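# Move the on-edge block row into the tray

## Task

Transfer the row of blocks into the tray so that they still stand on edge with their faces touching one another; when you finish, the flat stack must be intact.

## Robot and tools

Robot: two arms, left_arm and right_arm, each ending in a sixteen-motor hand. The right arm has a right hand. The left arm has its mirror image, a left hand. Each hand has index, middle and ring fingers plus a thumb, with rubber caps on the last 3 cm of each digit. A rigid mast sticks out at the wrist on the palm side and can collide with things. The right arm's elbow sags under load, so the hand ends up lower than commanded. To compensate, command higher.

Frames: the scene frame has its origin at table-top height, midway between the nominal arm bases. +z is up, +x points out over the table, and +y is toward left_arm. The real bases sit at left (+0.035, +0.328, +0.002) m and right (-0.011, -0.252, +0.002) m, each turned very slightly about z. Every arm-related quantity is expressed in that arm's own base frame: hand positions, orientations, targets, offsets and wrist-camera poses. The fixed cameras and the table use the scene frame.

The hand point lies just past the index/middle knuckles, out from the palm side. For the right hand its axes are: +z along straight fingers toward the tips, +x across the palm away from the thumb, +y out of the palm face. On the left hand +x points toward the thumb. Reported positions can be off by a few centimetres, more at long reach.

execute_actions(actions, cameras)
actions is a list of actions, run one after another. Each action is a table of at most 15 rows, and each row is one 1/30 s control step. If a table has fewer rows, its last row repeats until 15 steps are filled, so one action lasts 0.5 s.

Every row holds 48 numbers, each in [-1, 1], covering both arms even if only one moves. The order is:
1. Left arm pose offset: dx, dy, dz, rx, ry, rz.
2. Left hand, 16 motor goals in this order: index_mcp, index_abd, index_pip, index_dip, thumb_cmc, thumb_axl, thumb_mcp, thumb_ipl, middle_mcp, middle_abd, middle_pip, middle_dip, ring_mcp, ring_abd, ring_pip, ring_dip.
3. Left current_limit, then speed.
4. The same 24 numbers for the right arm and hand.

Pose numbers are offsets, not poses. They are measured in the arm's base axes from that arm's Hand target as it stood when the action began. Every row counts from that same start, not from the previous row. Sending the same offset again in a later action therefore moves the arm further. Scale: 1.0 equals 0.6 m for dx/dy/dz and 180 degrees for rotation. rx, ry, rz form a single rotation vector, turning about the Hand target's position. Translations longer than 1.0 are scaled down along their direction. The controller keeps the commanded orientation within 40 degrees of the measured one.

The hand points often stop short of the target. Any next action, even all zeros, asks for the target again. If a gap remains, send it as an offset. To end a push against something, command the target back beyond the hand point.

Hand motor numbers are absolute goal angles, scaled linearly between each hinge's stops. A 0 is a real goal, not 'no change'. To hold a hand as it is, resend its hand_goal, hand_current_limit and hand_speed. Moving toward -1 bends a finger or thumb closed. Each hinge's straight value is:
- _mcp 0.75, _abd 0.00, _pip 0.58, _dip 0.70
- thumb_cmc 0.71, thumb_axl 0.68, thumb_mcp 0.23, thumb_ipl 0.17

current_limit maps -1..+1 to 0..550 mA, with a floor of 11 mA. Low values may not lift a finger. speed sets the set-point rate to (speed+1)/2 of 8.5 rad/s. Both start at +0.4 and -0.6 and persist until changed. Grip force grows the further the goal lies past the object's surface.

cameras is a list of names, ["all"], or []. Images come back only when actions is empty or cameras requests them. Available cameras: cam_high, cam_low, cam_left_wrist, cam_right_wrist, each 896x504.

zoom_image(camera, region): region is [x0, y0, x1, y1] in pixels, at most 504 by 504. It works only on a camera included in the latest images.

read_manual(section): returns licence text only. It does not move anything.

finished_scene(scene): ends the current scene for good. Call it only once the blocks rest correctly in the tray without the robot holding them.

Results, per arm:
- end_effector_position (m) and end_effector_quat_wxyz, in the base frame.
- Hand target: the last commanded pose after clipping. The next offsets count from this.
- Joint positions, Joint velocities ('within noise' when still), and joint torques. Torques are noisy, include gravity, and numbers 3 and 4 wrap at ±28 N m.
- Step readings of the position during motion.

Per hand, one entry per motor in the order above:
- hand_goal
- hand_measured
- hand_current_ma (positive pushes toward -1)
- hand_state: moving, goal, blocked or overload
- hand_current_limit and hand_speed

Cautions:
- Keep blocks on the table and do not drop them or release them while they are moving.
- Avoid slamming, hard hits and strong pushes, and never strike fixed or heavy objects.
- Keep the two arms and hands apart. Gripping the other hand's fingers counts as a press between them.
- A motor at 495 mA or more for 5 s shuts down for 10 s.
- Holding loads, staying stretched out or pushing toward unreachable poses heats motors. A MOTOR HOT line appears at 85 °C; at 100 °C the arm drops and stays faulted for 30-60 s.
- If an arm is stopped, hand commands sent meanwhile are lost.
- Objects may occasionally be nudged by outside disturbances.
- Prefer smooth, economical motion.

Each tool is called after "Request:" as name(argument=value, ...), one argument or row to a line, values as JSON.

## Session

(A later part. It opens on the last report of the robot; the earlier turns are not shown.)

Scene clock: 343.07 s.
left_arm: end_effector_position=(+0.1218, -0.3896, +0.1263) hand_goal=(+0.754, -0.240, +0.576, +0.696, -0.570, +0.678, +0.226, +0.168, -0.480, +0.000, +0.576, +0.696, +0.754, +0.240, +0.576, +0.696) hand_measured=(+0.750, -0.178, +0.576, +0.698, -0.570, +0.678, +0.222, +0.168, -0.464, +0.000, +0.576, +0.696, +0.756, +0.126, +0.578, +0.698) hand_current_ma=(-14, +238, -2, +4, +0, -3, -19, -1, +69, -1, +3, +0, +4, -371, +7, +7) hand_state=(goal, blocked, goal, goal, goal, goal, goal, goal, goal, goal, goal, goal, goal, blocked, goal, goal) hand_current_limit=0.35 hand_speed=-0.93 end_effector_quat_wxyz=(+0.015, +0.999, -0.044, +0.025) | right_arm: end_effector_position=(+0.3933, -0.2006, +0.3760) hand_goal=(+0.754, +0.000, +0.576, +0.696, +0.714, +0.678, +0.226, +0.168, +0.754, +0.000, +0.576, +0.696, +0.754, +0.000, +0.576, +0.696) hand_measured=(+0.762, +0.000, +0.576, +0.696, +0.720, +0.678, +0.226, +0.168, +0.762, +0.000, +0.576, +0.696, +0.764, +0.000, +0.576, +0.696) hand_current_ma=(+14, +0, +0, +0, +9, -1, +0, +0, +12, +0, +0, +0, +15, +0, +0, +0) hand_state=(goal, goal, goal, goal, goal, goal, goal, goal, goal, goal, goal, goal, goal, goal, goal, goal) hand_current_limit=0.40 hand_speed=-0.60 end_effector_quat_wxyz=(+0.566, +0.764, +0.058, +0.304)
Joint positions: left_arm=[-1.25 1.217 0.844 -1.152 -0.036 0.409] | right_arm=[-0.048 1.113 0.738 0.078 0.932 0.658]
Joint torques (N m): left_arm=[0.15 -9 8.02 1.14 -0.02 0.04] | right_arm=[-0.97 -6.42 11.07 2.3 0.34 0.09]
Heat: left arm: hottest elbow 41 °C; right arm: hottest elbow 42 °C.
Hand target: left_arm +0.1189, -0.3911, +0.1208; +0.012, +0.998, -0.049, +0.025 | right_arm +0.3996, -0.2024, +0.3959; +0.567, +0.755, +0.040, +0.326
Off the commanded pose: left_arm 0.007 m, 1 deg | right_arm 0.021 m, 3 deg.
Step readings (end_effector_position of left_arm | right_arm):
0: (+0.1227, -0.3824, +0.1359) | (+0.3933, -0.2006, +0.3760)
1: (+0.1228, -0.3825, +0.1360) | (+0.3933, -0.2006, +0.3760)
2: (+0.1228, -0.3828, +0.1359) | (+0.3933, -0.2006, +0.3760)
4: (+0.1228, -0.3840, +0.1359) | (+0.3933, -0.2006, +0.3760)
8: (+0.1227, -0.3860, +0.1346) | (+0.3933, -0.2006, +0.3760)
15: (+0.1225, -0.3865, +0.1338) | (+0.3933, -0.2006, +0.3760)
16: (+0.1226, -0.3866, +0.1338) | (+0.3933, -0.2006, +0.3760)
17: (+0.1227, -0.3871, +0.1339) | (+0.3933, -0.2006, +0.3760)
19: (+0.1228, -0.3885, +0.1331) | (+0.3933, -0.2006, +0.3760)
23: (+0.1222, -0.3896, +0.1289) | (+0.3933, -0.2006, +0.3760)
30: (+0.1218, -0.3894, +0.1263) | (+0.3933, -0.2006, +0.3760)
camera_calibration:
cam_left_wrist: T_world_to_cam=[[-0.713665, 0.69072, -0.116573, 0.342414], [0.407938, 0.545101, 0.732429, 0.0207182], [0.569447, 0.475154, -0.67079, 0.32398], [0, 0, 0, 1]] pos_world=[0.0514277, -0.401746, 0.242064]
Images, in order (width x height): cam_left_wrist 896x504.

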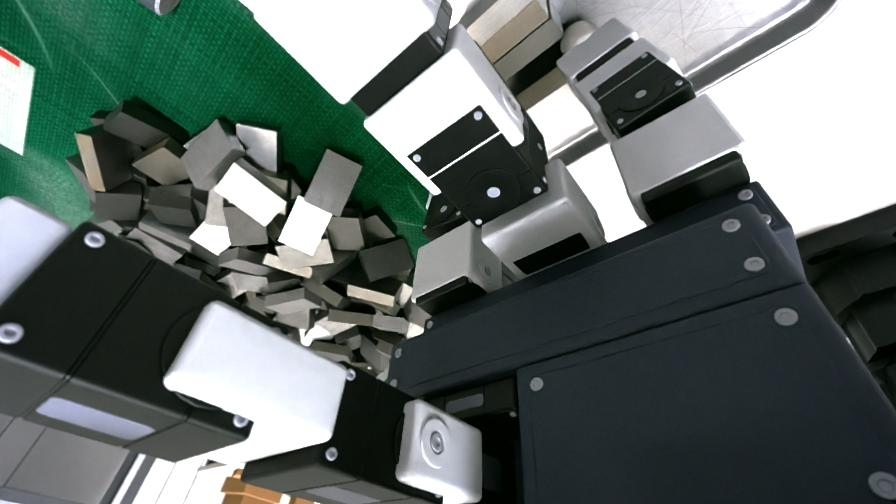

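Request:
execute_actions(
  actions=[
    [[0.002,-0.023,0.024,-0.004,0,0.003,0.754,-0.24,0.576,0.696,-0.57,0.678,0.226,0.168,-0.48,0,0.576,0.696,0.754,0.24,0.576,0.696,0.35,-0.93,0,0,0,0,0,0,0.754,0,0.576,0.696,0.714,0.678,0.226,0.168,0.754,0,0.576,0.696,0.754,0,0.576,0.696,0.4,-0.6]],
    [[0.0,-0.023,0.023,-0.006,0,0.002,0.754,-0.24,0.576,0.696,-0.57,0.678,0.226,0.168,-0.48,0,0.576,0.696,0.754,0.24,0.576,0.696,0.35,-0.93,0,0,0,0,0,0,0.754,0,0.576,0.696,0.714,0.678,0.226,0.168,0.754,0,0.576,0.696,0.754,0,0.576,0.696,0.4,-0.6]],
  ],
  cameras=["cam_left_wrist"],
)

Request:
zoom_image(
  camera="cam_left_wrist",
  region=[460, 0, 620, 140],
)

Scene clock: 344.53 s.
left_arm: end_effector_position=(+0.1165, -0.3989, +0.1295) hand_goal=(+0.754, -0.240, +0.576, +0.696, -0.570, +0.678, +0.226, +0.168, -0.480, +0.000, +0.576, +0.696, +0.754, +0.240, +0.576, +0.696) hand_measured=(+0.750, -0.178, +0.574, +0.696, -0.570, +0.678, +0.222, +0.168, -0.464, +0.000, +0.576, +0.696, +0.756, +0.128, +0.578, +0.698) hand_current_ma=(-12, +238, -5, +2, +0, -3, -19, -1, +69, -1, +3, +0, +6, -371, +7, +7) hand_state=(goal, blocked, goal, goal, goal, goal, goal, goal, goal, goal, goal, goal, goal, blocked, goal, goal) hand_current_limit=0.35 hand_speed=-0.93 end_effector_quat_wxyz=(+0.011, +0.999, -0.044, +0.021) | right_arm: end_effector_position=(+0.3933, -0.2006, +0.3760) hand_goal=(+0.754, +0.000, +0.576, +0.696, +0.714, +0.678, +0.226, +0.168, +0.754, +0.000, +0.576, +0.696, +0.754, +0.000, +0.576, +0.696) hand_measured=(+0.762, +0.000, +0.576, +0.696, +0.720, +0.678, +0.226, +0.168, +0.762, +0.000, +0.576, +0.696, +0.764, +0.000, +0.576, +0.696) hand_current_ma=(+14, +0, +0, +0, +9, -1, +0, +0, +12, +0, +0, +0, +15, +0, +0, +0) hand_state=(goal, goal, goal, goal, goal, goal, goal, goal, goal, goal, goal, goal, goal, goal, goal, goal) hand_current_limit=0.40 hand_speed=-0.60 end_effector_quat_wxyz=(+0.566, +0.764, +0.058, +0.304)
Joint positions: left_arm=[-1.272 1.24 0.874 -1.17 -0.032 0.387] | right_arm=[-0.048 1.113 0.738 0.078 0.932 0.658]
Joint torques (N m): left_arm=[0.32 -8.76 12.72 0.36 0.13 -0.11] | right_arm=[-1.03 -6.48 11.07 2.32 0.33 0.08]
Heat: left arm: hottest elbow 41 °C; right arm: hottest elbow 42 °C.
Hand target: left_arm +0.1202, -0.4186, +0.1489; +0.028, +0.998, -0.041, +0.026 | right_arm +0.3996, -0.2024, +0.3959; +0.567, +0.755, +0.040, +0.326
Off the commanded pose: left_arm 0.028 m, 2 deg | right_arm 0.021 m, 3 deg.
Step readings (end_effector_position of left_arm | right_arm):
0: (+0.1218, -0.3896, +0.1263) | (+0.3933, -0.2006, +0.3760)
1: (+0.1218, -0.3896, +0.1263) | (+0.3933, -0.2006, +0.3760)
2: (+0.1215, -0.3897, +0.1262) | (+0.3933, -0.2006, +0.3760)
4: (+0.1206, -0.3900, +0.1253) | (+0.3933, -0.2006, +0.3760)
8: (+0.1187, -0.3905, +0.1228) | (+0.3933, -0.2006, +0.3760)
15: (+0.1188, -0.3904, +0.1228) | (+0.3933, -0.2006, +0.3760)
16: (+0.1189, -0.3905, +0.1229) | (+0.3933, -0.2006, +0.3760)
17: (+0.1189, -0.3907, +0.1233) | (+0.3933, -0.2006, +0.3760)
19: (+0.1179, -0.3918, +0.1240) | (+0.3933, -0.2006, +0.3760)
23: (+0.1162, -0.3966, +0.1269) | (+0.3933, -0.2006, +0.3760)
30: (+0.1164, -0.3990, +0.1298) | (+0.3933, -0.2006, +0.3760)
camera_calibration:
cam_left_wrist: T_world_to_cam=[[-0.714115, 0.691966, -0.105937, 0.344638], [0.413665, 0.539214, 0.733573, 0.0225284], [0.56473, 0.480033, -0.671303, 0.336042], [0, 0, 0, 1]] pos_world=[0.0470193, -0.411937, 0.24557]
Images, in order (width x height): cam_left_wrist 896x504.

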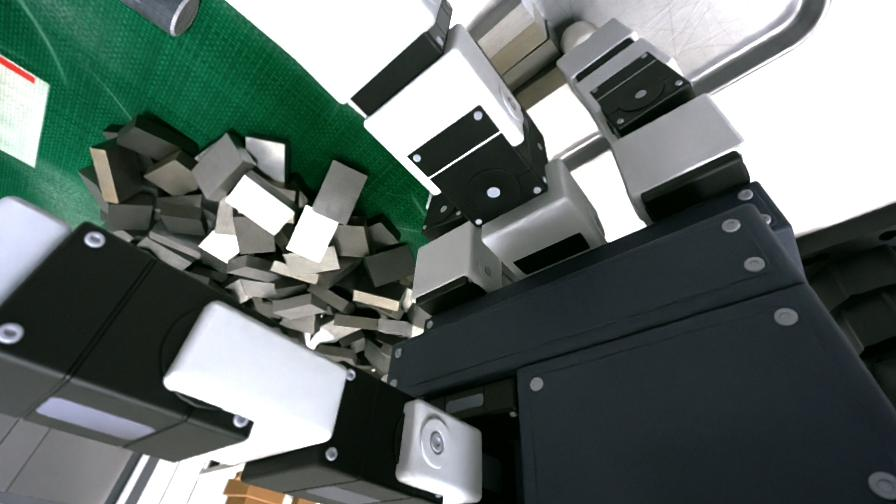

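Scaled by 3.150.

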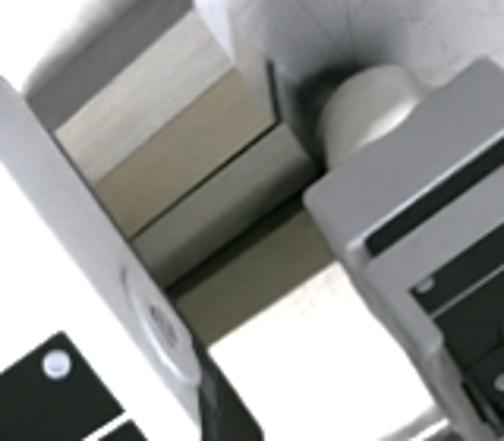

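Request:
execute_actions(
  actions=[
    [[-0.001,0.028,-0.02,0.0035,0,0.001,0.754,-0.24,0.576,0.696,-0.57,0.678,0.226,0.168,-0.48,0,0.576,0.696,0.754,0.24,0.576,0.696,0.35,-0.93,0,0,0,0,0,0,0.754,0,0.576,0.696,0.714,0.678,0.226,0.168,0.754,0,0.576,0.696,0.754,0,0.576,0.696,0.4,-0.6]],
  ],
)

Scene clock: 345.43 s.
left_arm: end_effector_position=(+0.1166, -0.3989, +0.1295) hand_goal=(+0.754, -0.240, +0.576, +0.696, -0.570, +0.678, +0.226, +0.168, -0.480, +0.000, +0.576, +0.696, +0.754, +0.240, +0.576, +0.696) hand_measured=(+0.750, -0.178, +0.574, +0.696, -0.570, +0.678, +0.222, +0.168, -0.464, +0.000, +0.576, +0.696, +0.756, +0.128, +0.578, +0.698) hand_current_ma=(-12, +238, -5, +2, +0, -3, -19, -1, +69, -1, +3, +0, +6, -371, +7, +7) hand_state=(goal, blocked, goal, goal, goal, goal, goal, goal, goal, goal, goal, goal, goal, blocked, goal, goal) hand_current_limit=0.35 hand_speed=-0.93 end_effector_quat_wxyz=(+0.011, +0.999, -0.044, +0.021) | right_arm: end_effector_position=(+0.3933, -0.2006, +0.3760) hand_goal=(+0.754, +0.000, +0.576, +0.696, +0.714, +0.678, +0.226, +0.168, +0.754, +0.000, +0.576, +0.696, +0.754, +0.000, +0.576, +0.696) hand_measured=(+0.762, +0.000, +0.576, +0.696, +0.720, +0.678, +0.226, +0.168, +0.762, +0.000, +0.576, +0.696, +0.764, +0.000, +0.576, +0.696) hand_current_ma=(+14, +0, +0, +0, +9, -1, +0, +0, +12, +0, +0, +0, +15, +0, +0, +0) hand_state=(goal, goal, goal, goal, goal, goal, goal, goal, goal, goal, goal, goal, goal, goal, goal, goal) hand_current_limit=0.40 hand_speed=-0.60 end_effector_quat_wxyz=(+0.566, +0.764, +0.058, +0.304)
Joint positions: left_arm=[-1.272 1.24 0.874 -1.17 -0.032 0.387] | right_arm=[-0.048 1.113 0.738 0.078 0.932 0.658]
Joint torques (N m): left_arm=[0.97 -11.11 8.8 0.92 -0.01 -0.03] | right_arm=[-1.03 -6.48 11.1 2.29 0.34 0.08]
Heat: left arm: hottest elbow 41 °C; right arm: hottest elbow 42 °C.
Hand target: left_arm +0.1196, -0.4018, +0.1369; +0.022, +0.999, -0.039, +0.026 | right_arm +0.3996, -0.2024, +0.3959; +0.567, +0.755, +0.040, +0.326
Off the commanded pose: left_arm 0.009 m, 1 deg | right_arm 0.021 m, 3 deg.
Step readings (end_effector_position of left_arm | right_arm):
0: (+0.1166, -0.3989, +0.1295) | (+0.3933, -0.2006, +0.3760)
1: (+0.1166, -0.3989, +0.1295) | (+0.3933, -0.2006, +0.3760)
2: (+0.1166, -0.3989, +0.1295) | (+0.3933, -0.2006, +0.3760)
4: (+0.1166, -0.3989, +0.1295) | (+0.3933, -0.2006, +0.3760)
8: (+0.1166, -0.3989, +0.1295) | (+0.3933, -0.2006, +0.3760)
15: (+0.1166, -0.3989, +0.1295) | (+0.3933, -0.2006, +0.3760)

Request:
execute_actions(
  actions=[
    [[-0.001,0.0115,-0.0215,0.0015,0,0.001,0.754,-0.24,0.576,0.696,-0.57,0.678,0.226,0.168,-0.48,0,0.576,0.696,0.754,0.24,0.576,0.696,0.35,-0.93,0,0,0,0,0,0,0.754,0,0.576,0.696,0.714,0.678,0.226,0.168,0.754,0,0.576,0.696,0.754,0,0.576,0.696,0.4,-0.6]],
  ],
  cameras=["cam_left_wrist"],
)

Request:
zoom_image(
  camera="cam_left_wrist",
  region=[460, 0, 620, 140],
)

Scene clock: 346.30 s.
left_arm: end_effector_position=(+0.1160, -0.3968, +0.1239) hand_goal=(+0.754, -0.240, +0.576, +0.696, -0.570, +0.678, +0.226, +0.168, -0.480, +0.000, +0.576, +0.696, +0.754, +0.240, +0.576, +0.696) hand_measured=(+0.750, -0.178, +0.574, +0.696, -0.570, +0.678, +0.222, +0.168, -0.464, +0.000, +0.576, +0.696, +0.756, +0.128, +0.578, +0.698) hand_current_ma=(-18, +238, -10, -1, +0, -3, -19, -1, +69, -1, +3, +0, +11, -371, +7, +7) hand_state=(goal, blocked, goal, goal, goal, goal, goal, goal, goal, goal, goal, goal, goal, blocked, goal, goal) hand_current_limit=0.35 hand_speed=-0.93 end_effector_quat_wxyz=(+0.015, +0.999, -0.044, +0.023) | right_arm: end_effector_position=(+0.3933, -0.2006, +0.3760) hand_goal=(+0.754, +0.000, +0.576, +0.696, +0.714, +0.678, +0.226, +0.168, +0.754, +0.000, +0.576, +0.696, +0.754, +0.000, +0.576, +0.696) hand_measured=(+0.762, +0.000, +0.576, +0.696, +0.720, +0.678, +0.226, +0.168, +0.762, +0.000, +0.576, +0.696, +0.764, +0.000, +0.576, +0.696) hand_current_ma=(+14, +0, +0, +0, +9, -1, +0, +0, +12, +0, +0, +0, +15, +0, +0, +0) hand_state=(goal, goal, goal, goal, goal, goal, goal, goal, goal, goal, goal, goal, goal, goal, goal, goal) hand_current_limit=0.40 hand_speed=-0.60 end_effector_quat_wxyz=(+0.566, +0.764, +0.058, +0.304)
Joint positions: left_arm=[-1.272 1.235 0.852 -1.144 -0.033 0.387] | right_arm=[-0.048 1.113 0.738 0.078 0.932 0.658]
Joint torques (N m): left_arm=[1.14 -10.7 7.71 1.1 -0.06 -0.05] | right_arm=[-1.08 -6.48 11.07 2.3 0.33 0.08]
Heat: left arm: hottest elbow 40 °C; right arm: hottest elbow 42 °C.
Hand target: left_arm +0.1190, -0.3949, +0.1240; +0.020, +0.999, -0.038, +0.026 | right_arm +0.3996, -0.2024, +0.3959; +0.567, +0.755, +0.040, +0.326
Off the commanded pose: left_arm 0.004 m, 1 deg | right_arm 0.021 m, 3 deg.
Step readings (end_effector_position of left_arm | right_arm):
0: (+0.1166, -0.3989, +0.1295) | (+0.3933, -0.2006, +0.3760)
1: (+0.1166, -0.3990, +0.1295) | (+0.3933, -0.2006, +0.3760)
2: (+0.1166, -0.3991, +0.1294) | (+0.3933, -0.2006, +0.3760)
4: (+0.1166, -0.3989, +0.1285) | (+0.3933, -0.2006, +0.3760)
8: (+0.1158, -0.3961, +0.1235) | (+0.3933, -0.2006, +0.3760)
15: (+0.1160, -0.3967, +0.1238) | (+0.3933, -0.2006, +0.3760)
camera_calibration:
cam_left_wrist: T_world_to_cam=[[-0.714056, 0.690834, -0.113457, 0.342604], [0.411403, 0.54519, 0.730421, 0.0286519], [0.566455, 0.474885, -0.673508, 0.329644], [0, 0, 0, 1]] pos_world=[0.0461223, -0.408847, 0.239961]
Images, in order (width x height): cam_left_wrist 896x504.

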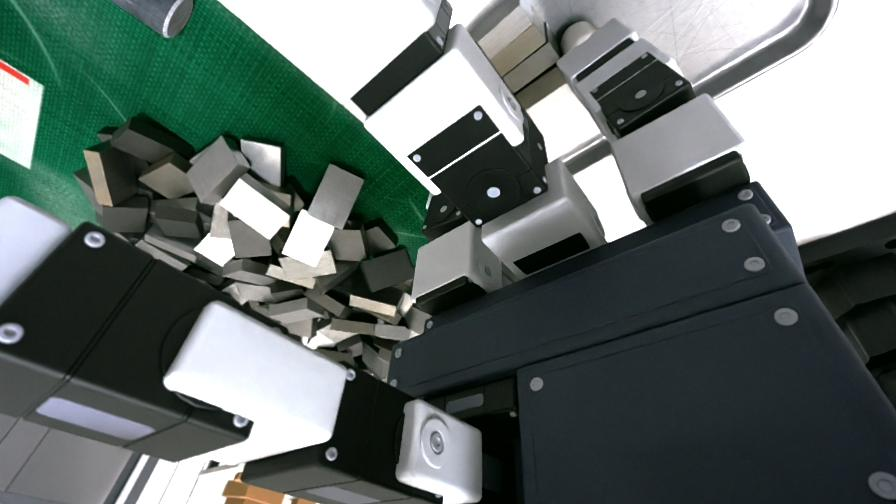

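Scaled by 3.150.

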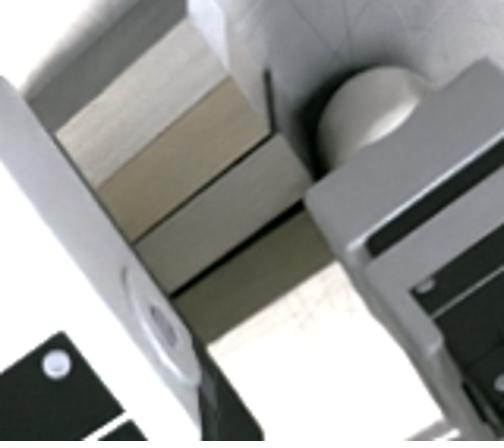

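Request:
execute_actions(
  actions=[
    [[0.008,0.002,0.002,0,0,0,0.754,-0.24,0.576,0.696,-0.57,0.678,0.226,0.168,-0.48,0,0.576,0.696,0.754,0.24,0.576,0.696,0.35,-0.93,0,0,0,0,0,0,0.754,0,0.576,0.696,0.714,0.678,0.226,0.168,0.754,0,0.576,0.696,0.754,0,0.576,0.696,0.4,-0.6]],
  ],
  cameras=["cam_left_wrist"],
)

Request:
zoom_image(
  camera="cam_left_wrist",
  region=[460, 0, 620, 140],
)

Scene clock: 347.27 s.
left_arm: end_effector_position=(+0.1205, -0.3954, +0.1239) hand_goal=(+0.754, -0.240, +0.576, +0.696, -0.570, +0.678, +0.226, +0.168, -0.480, +0.000, +0.576, +0.696, +0.754, +0.240, +0.576, +0.696) hand_measured=(+0.750, -0.178, +0.574, +0.696, -0.570, +0.678, +0.222, +0.168, -0.464, +0.000, +0.576, +0.696, +0.756, +0.128, +0.578, +0.698) hand_current_ma=(-18, +238, -10, -1, +0, -3, -19, -1, +69, -1, +3, +0, +10, -371, +7, +7) hand_state=(goal, blocked, goal, goal, goal, goal, goal, goal, goal, goal, goal, goal, goal, blocked, goal, goal) hand_current_limit=0.35 hand_speed=-0.93 end_effector_quat_wxyz=(+0.015, +0.999, -0.038, +0.023) | right_arm: end_effector_position=(+0.3933, -0.2006, +0.3760) hand_goal=(+0.754, +0.000, +0.576, +0.696, +0.714, +0.678, +0.226, +0.168, +0.754, +0.000, +0.576, +0.696, +0.754, +0.000, +0.576, +0.696) hand_measured=(+0.762, +0.000, +0.576, +0.696, +0.720, +0.678, +0.226, +0.168, +0.762, +0.000, +0.576, +0.696, +0.764, +0.000, +0.576, +0.696) hand_current_ma=(+14, +0, +0, +0, +9, -1, +0, +0, +12, +0, +0, +0, +15, +0, +0, +0) hand_state=(goal, goal, goal, goal, goal, goal, goal, goal, goal, goal, goal, goal, goal, goal, goal, goal) hand_current_limit=0.40 hand_speed=-0.60 end_effector_quat_wxyz=(+0.566, +0.764, +0.058, +0.304)
Joint positions: left_arm=[-1.261 1.235 0.852 -1.144 -0.033 0.387] | right_arm=[-0.048 1.113 0.738 0.078 0.932 0.658]
Joint torques (N m): left_arm=[1.61 -10.93 7.97 1.05 -0.02 0.11] | right_arm=[-1.03 -6.48 11.06 2.3 0.33 0.08]
Heat: left arm: hottest elbow 40 °C; right arm: hottest elbow 42 °C.
Hand target: left_arm +0.1238, -0.3938, +0.1252; +0.020, +0.999, -0.038, +0.026 | right_arm +0.3996, -0.2024, +0.3959; +0.567, +0.755, +0.040, +0.326
Off the commanded pose: left_arm 0.004 m, 1 deg | right_arm 0.021 m, 3 deg.
Step readings (end_effector_position of left_arm | right_arm):
0: (+0.1160, -0.3968, +0.1239) | (+0.3933, -0.2006, +0.3760)
1: (+0.1160, -0.3968, +0.1239) | (+0.3933, -0.2006, +0.3760)
2: (+0.1162, -0.3967, +0.1239) | (+0.3933, -0.2006, +0.3760)
4: (+0.1171, -0.3964, +0.1239) | (+0.3933, -0.2006, +0.3760)
8: (+0.1199, -0.3956, +0.1239) | (+0.3933, -0.2006, +0.3760)
15: (+0.1205, -0.3954, +0.1239) | (+0.3933, -0.2006, +0.3760)
camera_calibration:
cam_left_wrist: T_world_to_cam=[[-0.721965, 0.682566, -0.113447, 0.342622], [0.405081, 0.549869, 0.730447, 0.0286736], [0.560959, 0.481402, -0.673481, 0.329684], [0, 0, 0, 1]] pos_world=[0.0508067, -0.408339, 0.239961]
Images, in order (width x height): cam_left_wrist 896x504.

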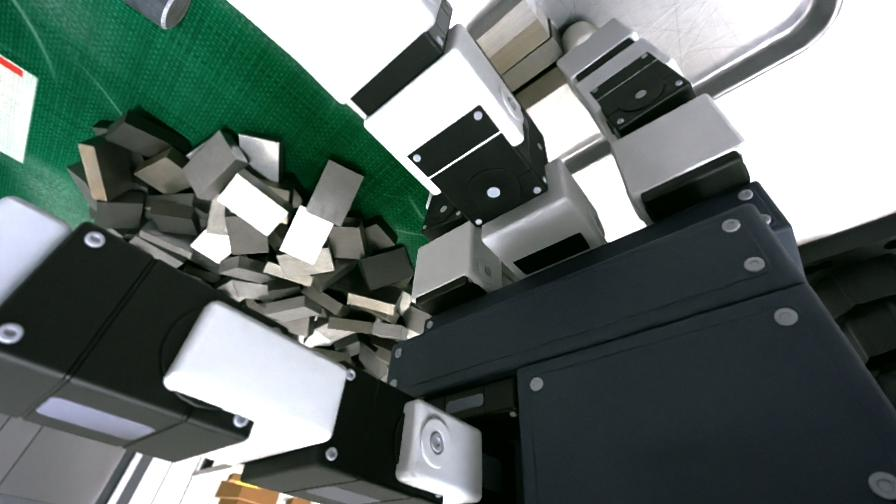

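Scaled by 3.150.

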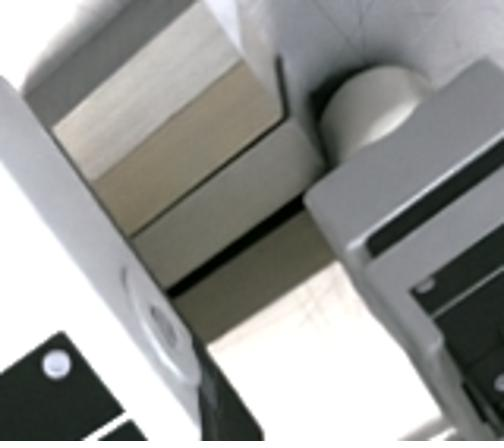

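Request:
execute_actions(
  actions=[
    [[-0.001,-0.0065,0.000,0,0,0,0.754,-0.24,0.576,0.696,-0.57,0.678,0.226,0.168,-0.48,0,0.576,0.696,0.754,0.24,0.576,0.696,0.35,-0.93,0,0,0,0,0,0,0.754,0,0.576,0.696,0.714,0.678,0.226,0.168,0.754,0,0.576,0.696,0.754,0,0.576,0.696,0.4,-0.6]],
  ],
  cameras=["cam_left_wrist"],
)

Request:
zoom_image(
  camera="cam_left_wrist",
  region=[460, 0, 620, 140],
)

Scene clock: 348.23 s.
left_arm: end_effector_position=(+0.1205, -0.3954, +0.1239) hand_goal=(+0.754, -0.240, +0.576, +0.696, -0.570, +0.678, +0.226, +0.168, -0.480, +0.000, +0.576, +0.696, +0.754, +0.240, +0.576, +0.696) hand_measured=(+0.750, -0.178, +0.574, +0.696, -0.570, +0.678, +0.222, +0.168, -0.464, +0.000, +0.576, +0.696, +0.756, +0.128, +0.578, +0.698) hand_current_ma=(-18, +238, -10, -1, +0, -3, -19, -1, +69, -1, +3, +0, +10, -371, +7, +7) hand_state=(goal, blocked, goal, goal, goal, goal, goal, goal, goal, goal, goal, goal, goal, blocked, goal, goal) hand_current_limit=0.35 hand_speed=-0.93 end_effector_quat_wxyz=(+0.015, +0.999, -0.038, +0.023) | right_arm: end_effector_position=(+0.3933, -0.2006, +0.3760) hand_goal=(+0.754, +0.000, +0.576, +0.696, +0.714, +0.678, +0.226, +0.168, +0.754, +0.000, +0.576, +0.696, +0.754, +0.000, +0.576, +0.696) hand_measured=(+0.762, +0.000, +0.576, +0.696, +0.720, +0.678, +0.226, +0.168, +0.762, +0.000, +0.576, +0.696, +0.764, +0.000, +0.576, +0.696) hand_current_ma=(+14, +0, +0, +0, +9, -1, +0, +0, +12, +0, +0, +0, +15, +0, +0, +0) hand_state=(goal, goal, goal, goal, goal, goal, goal, goal, goal, goal, goal, goal, goal, goal, goal, goal) hand_current_limit=0.40 hand_speed=-0.60 end_effector_quat_wxyz=(+0.566, +0.764, +0.058, +0.304)
Joint positions: left_arm=[-1.261 1.235 0.852 -1.144 -0.033 0.387] | right_arm=[-0.048 1.113 0.738 0.078 0.932 0.658]
Joint torques (N m): left_arm=[1.08 -9.82 8.57 1.07 -0.04 0.06] | right_arm=[-1.03 -6.48 11.06 2.32 0.33 0.08]
Heat: left arm: hottest elbow 40 °C; right arm: hottest elbow 42 °C.
Hand target: left_arm +0.1232, -0.3977, +0.1252; +0.020, +0.999, -0.038, +0.026 | right_arm +0.3996, -0.2024, +0.3959; +0.567, +0.755, +0.040, +0.326
Off the commanded pose: left_arm 0.004 m, 1 deg | right_arm 0.021 m, 3 deg.
Step readings (end_effector_position of left_arm | right_arm):
0: (+0.1205, -0.3954, +0.1239) | (+0.3933, -0.2006, +0.3760)
1: (+0.1205, -0.3954, +0.1239) | (+0.3933, -0.2006, +0.3760)
2: (+0.1205, -0.3954, +0.1239) | (+0.3933, -0.2006, +0.3760)
4: (+0.1205, -0.3954, +0.1239) | (+0.3933, -0.2006, +0.3760)
8: (+0.1205, -0.3954, +0.1239) | (+0.3933, -0.2006, +0.3760)
15: (+0.1205, -0.3954, +0.1239) | (+0.3933, -0.2006, +0.3760)
camera_calibration:
cam_left_wrist: T_world_to_cam=[[-0.721965, 0.682566, -0.113447, 0.342622], [0.405081, 0.549869, 0.730447, 0.0286736], [0.560959, 0.481402, -0.673481, 0.329684], [0, 0, 0, 1]] pos_world=[0.0508067, -0.408339, 0.239961]
Images, in order (width x height): cam_left_wrist 896x504.

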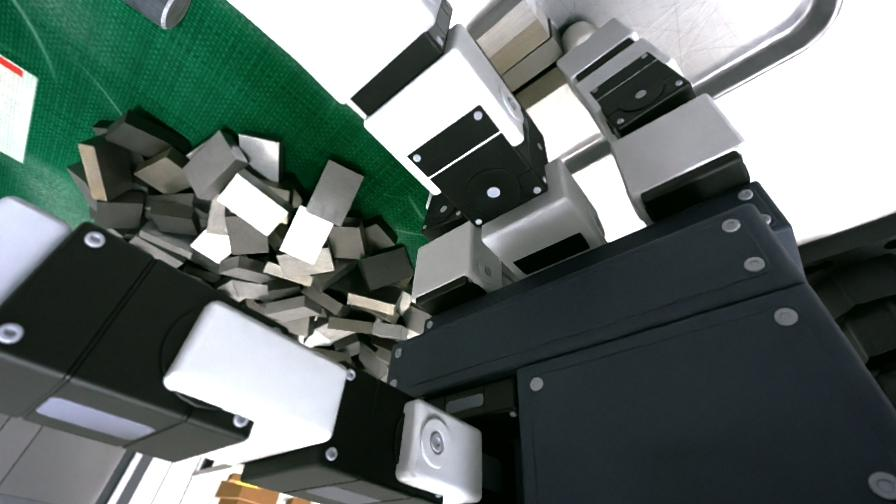

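Scaled by 3.150.

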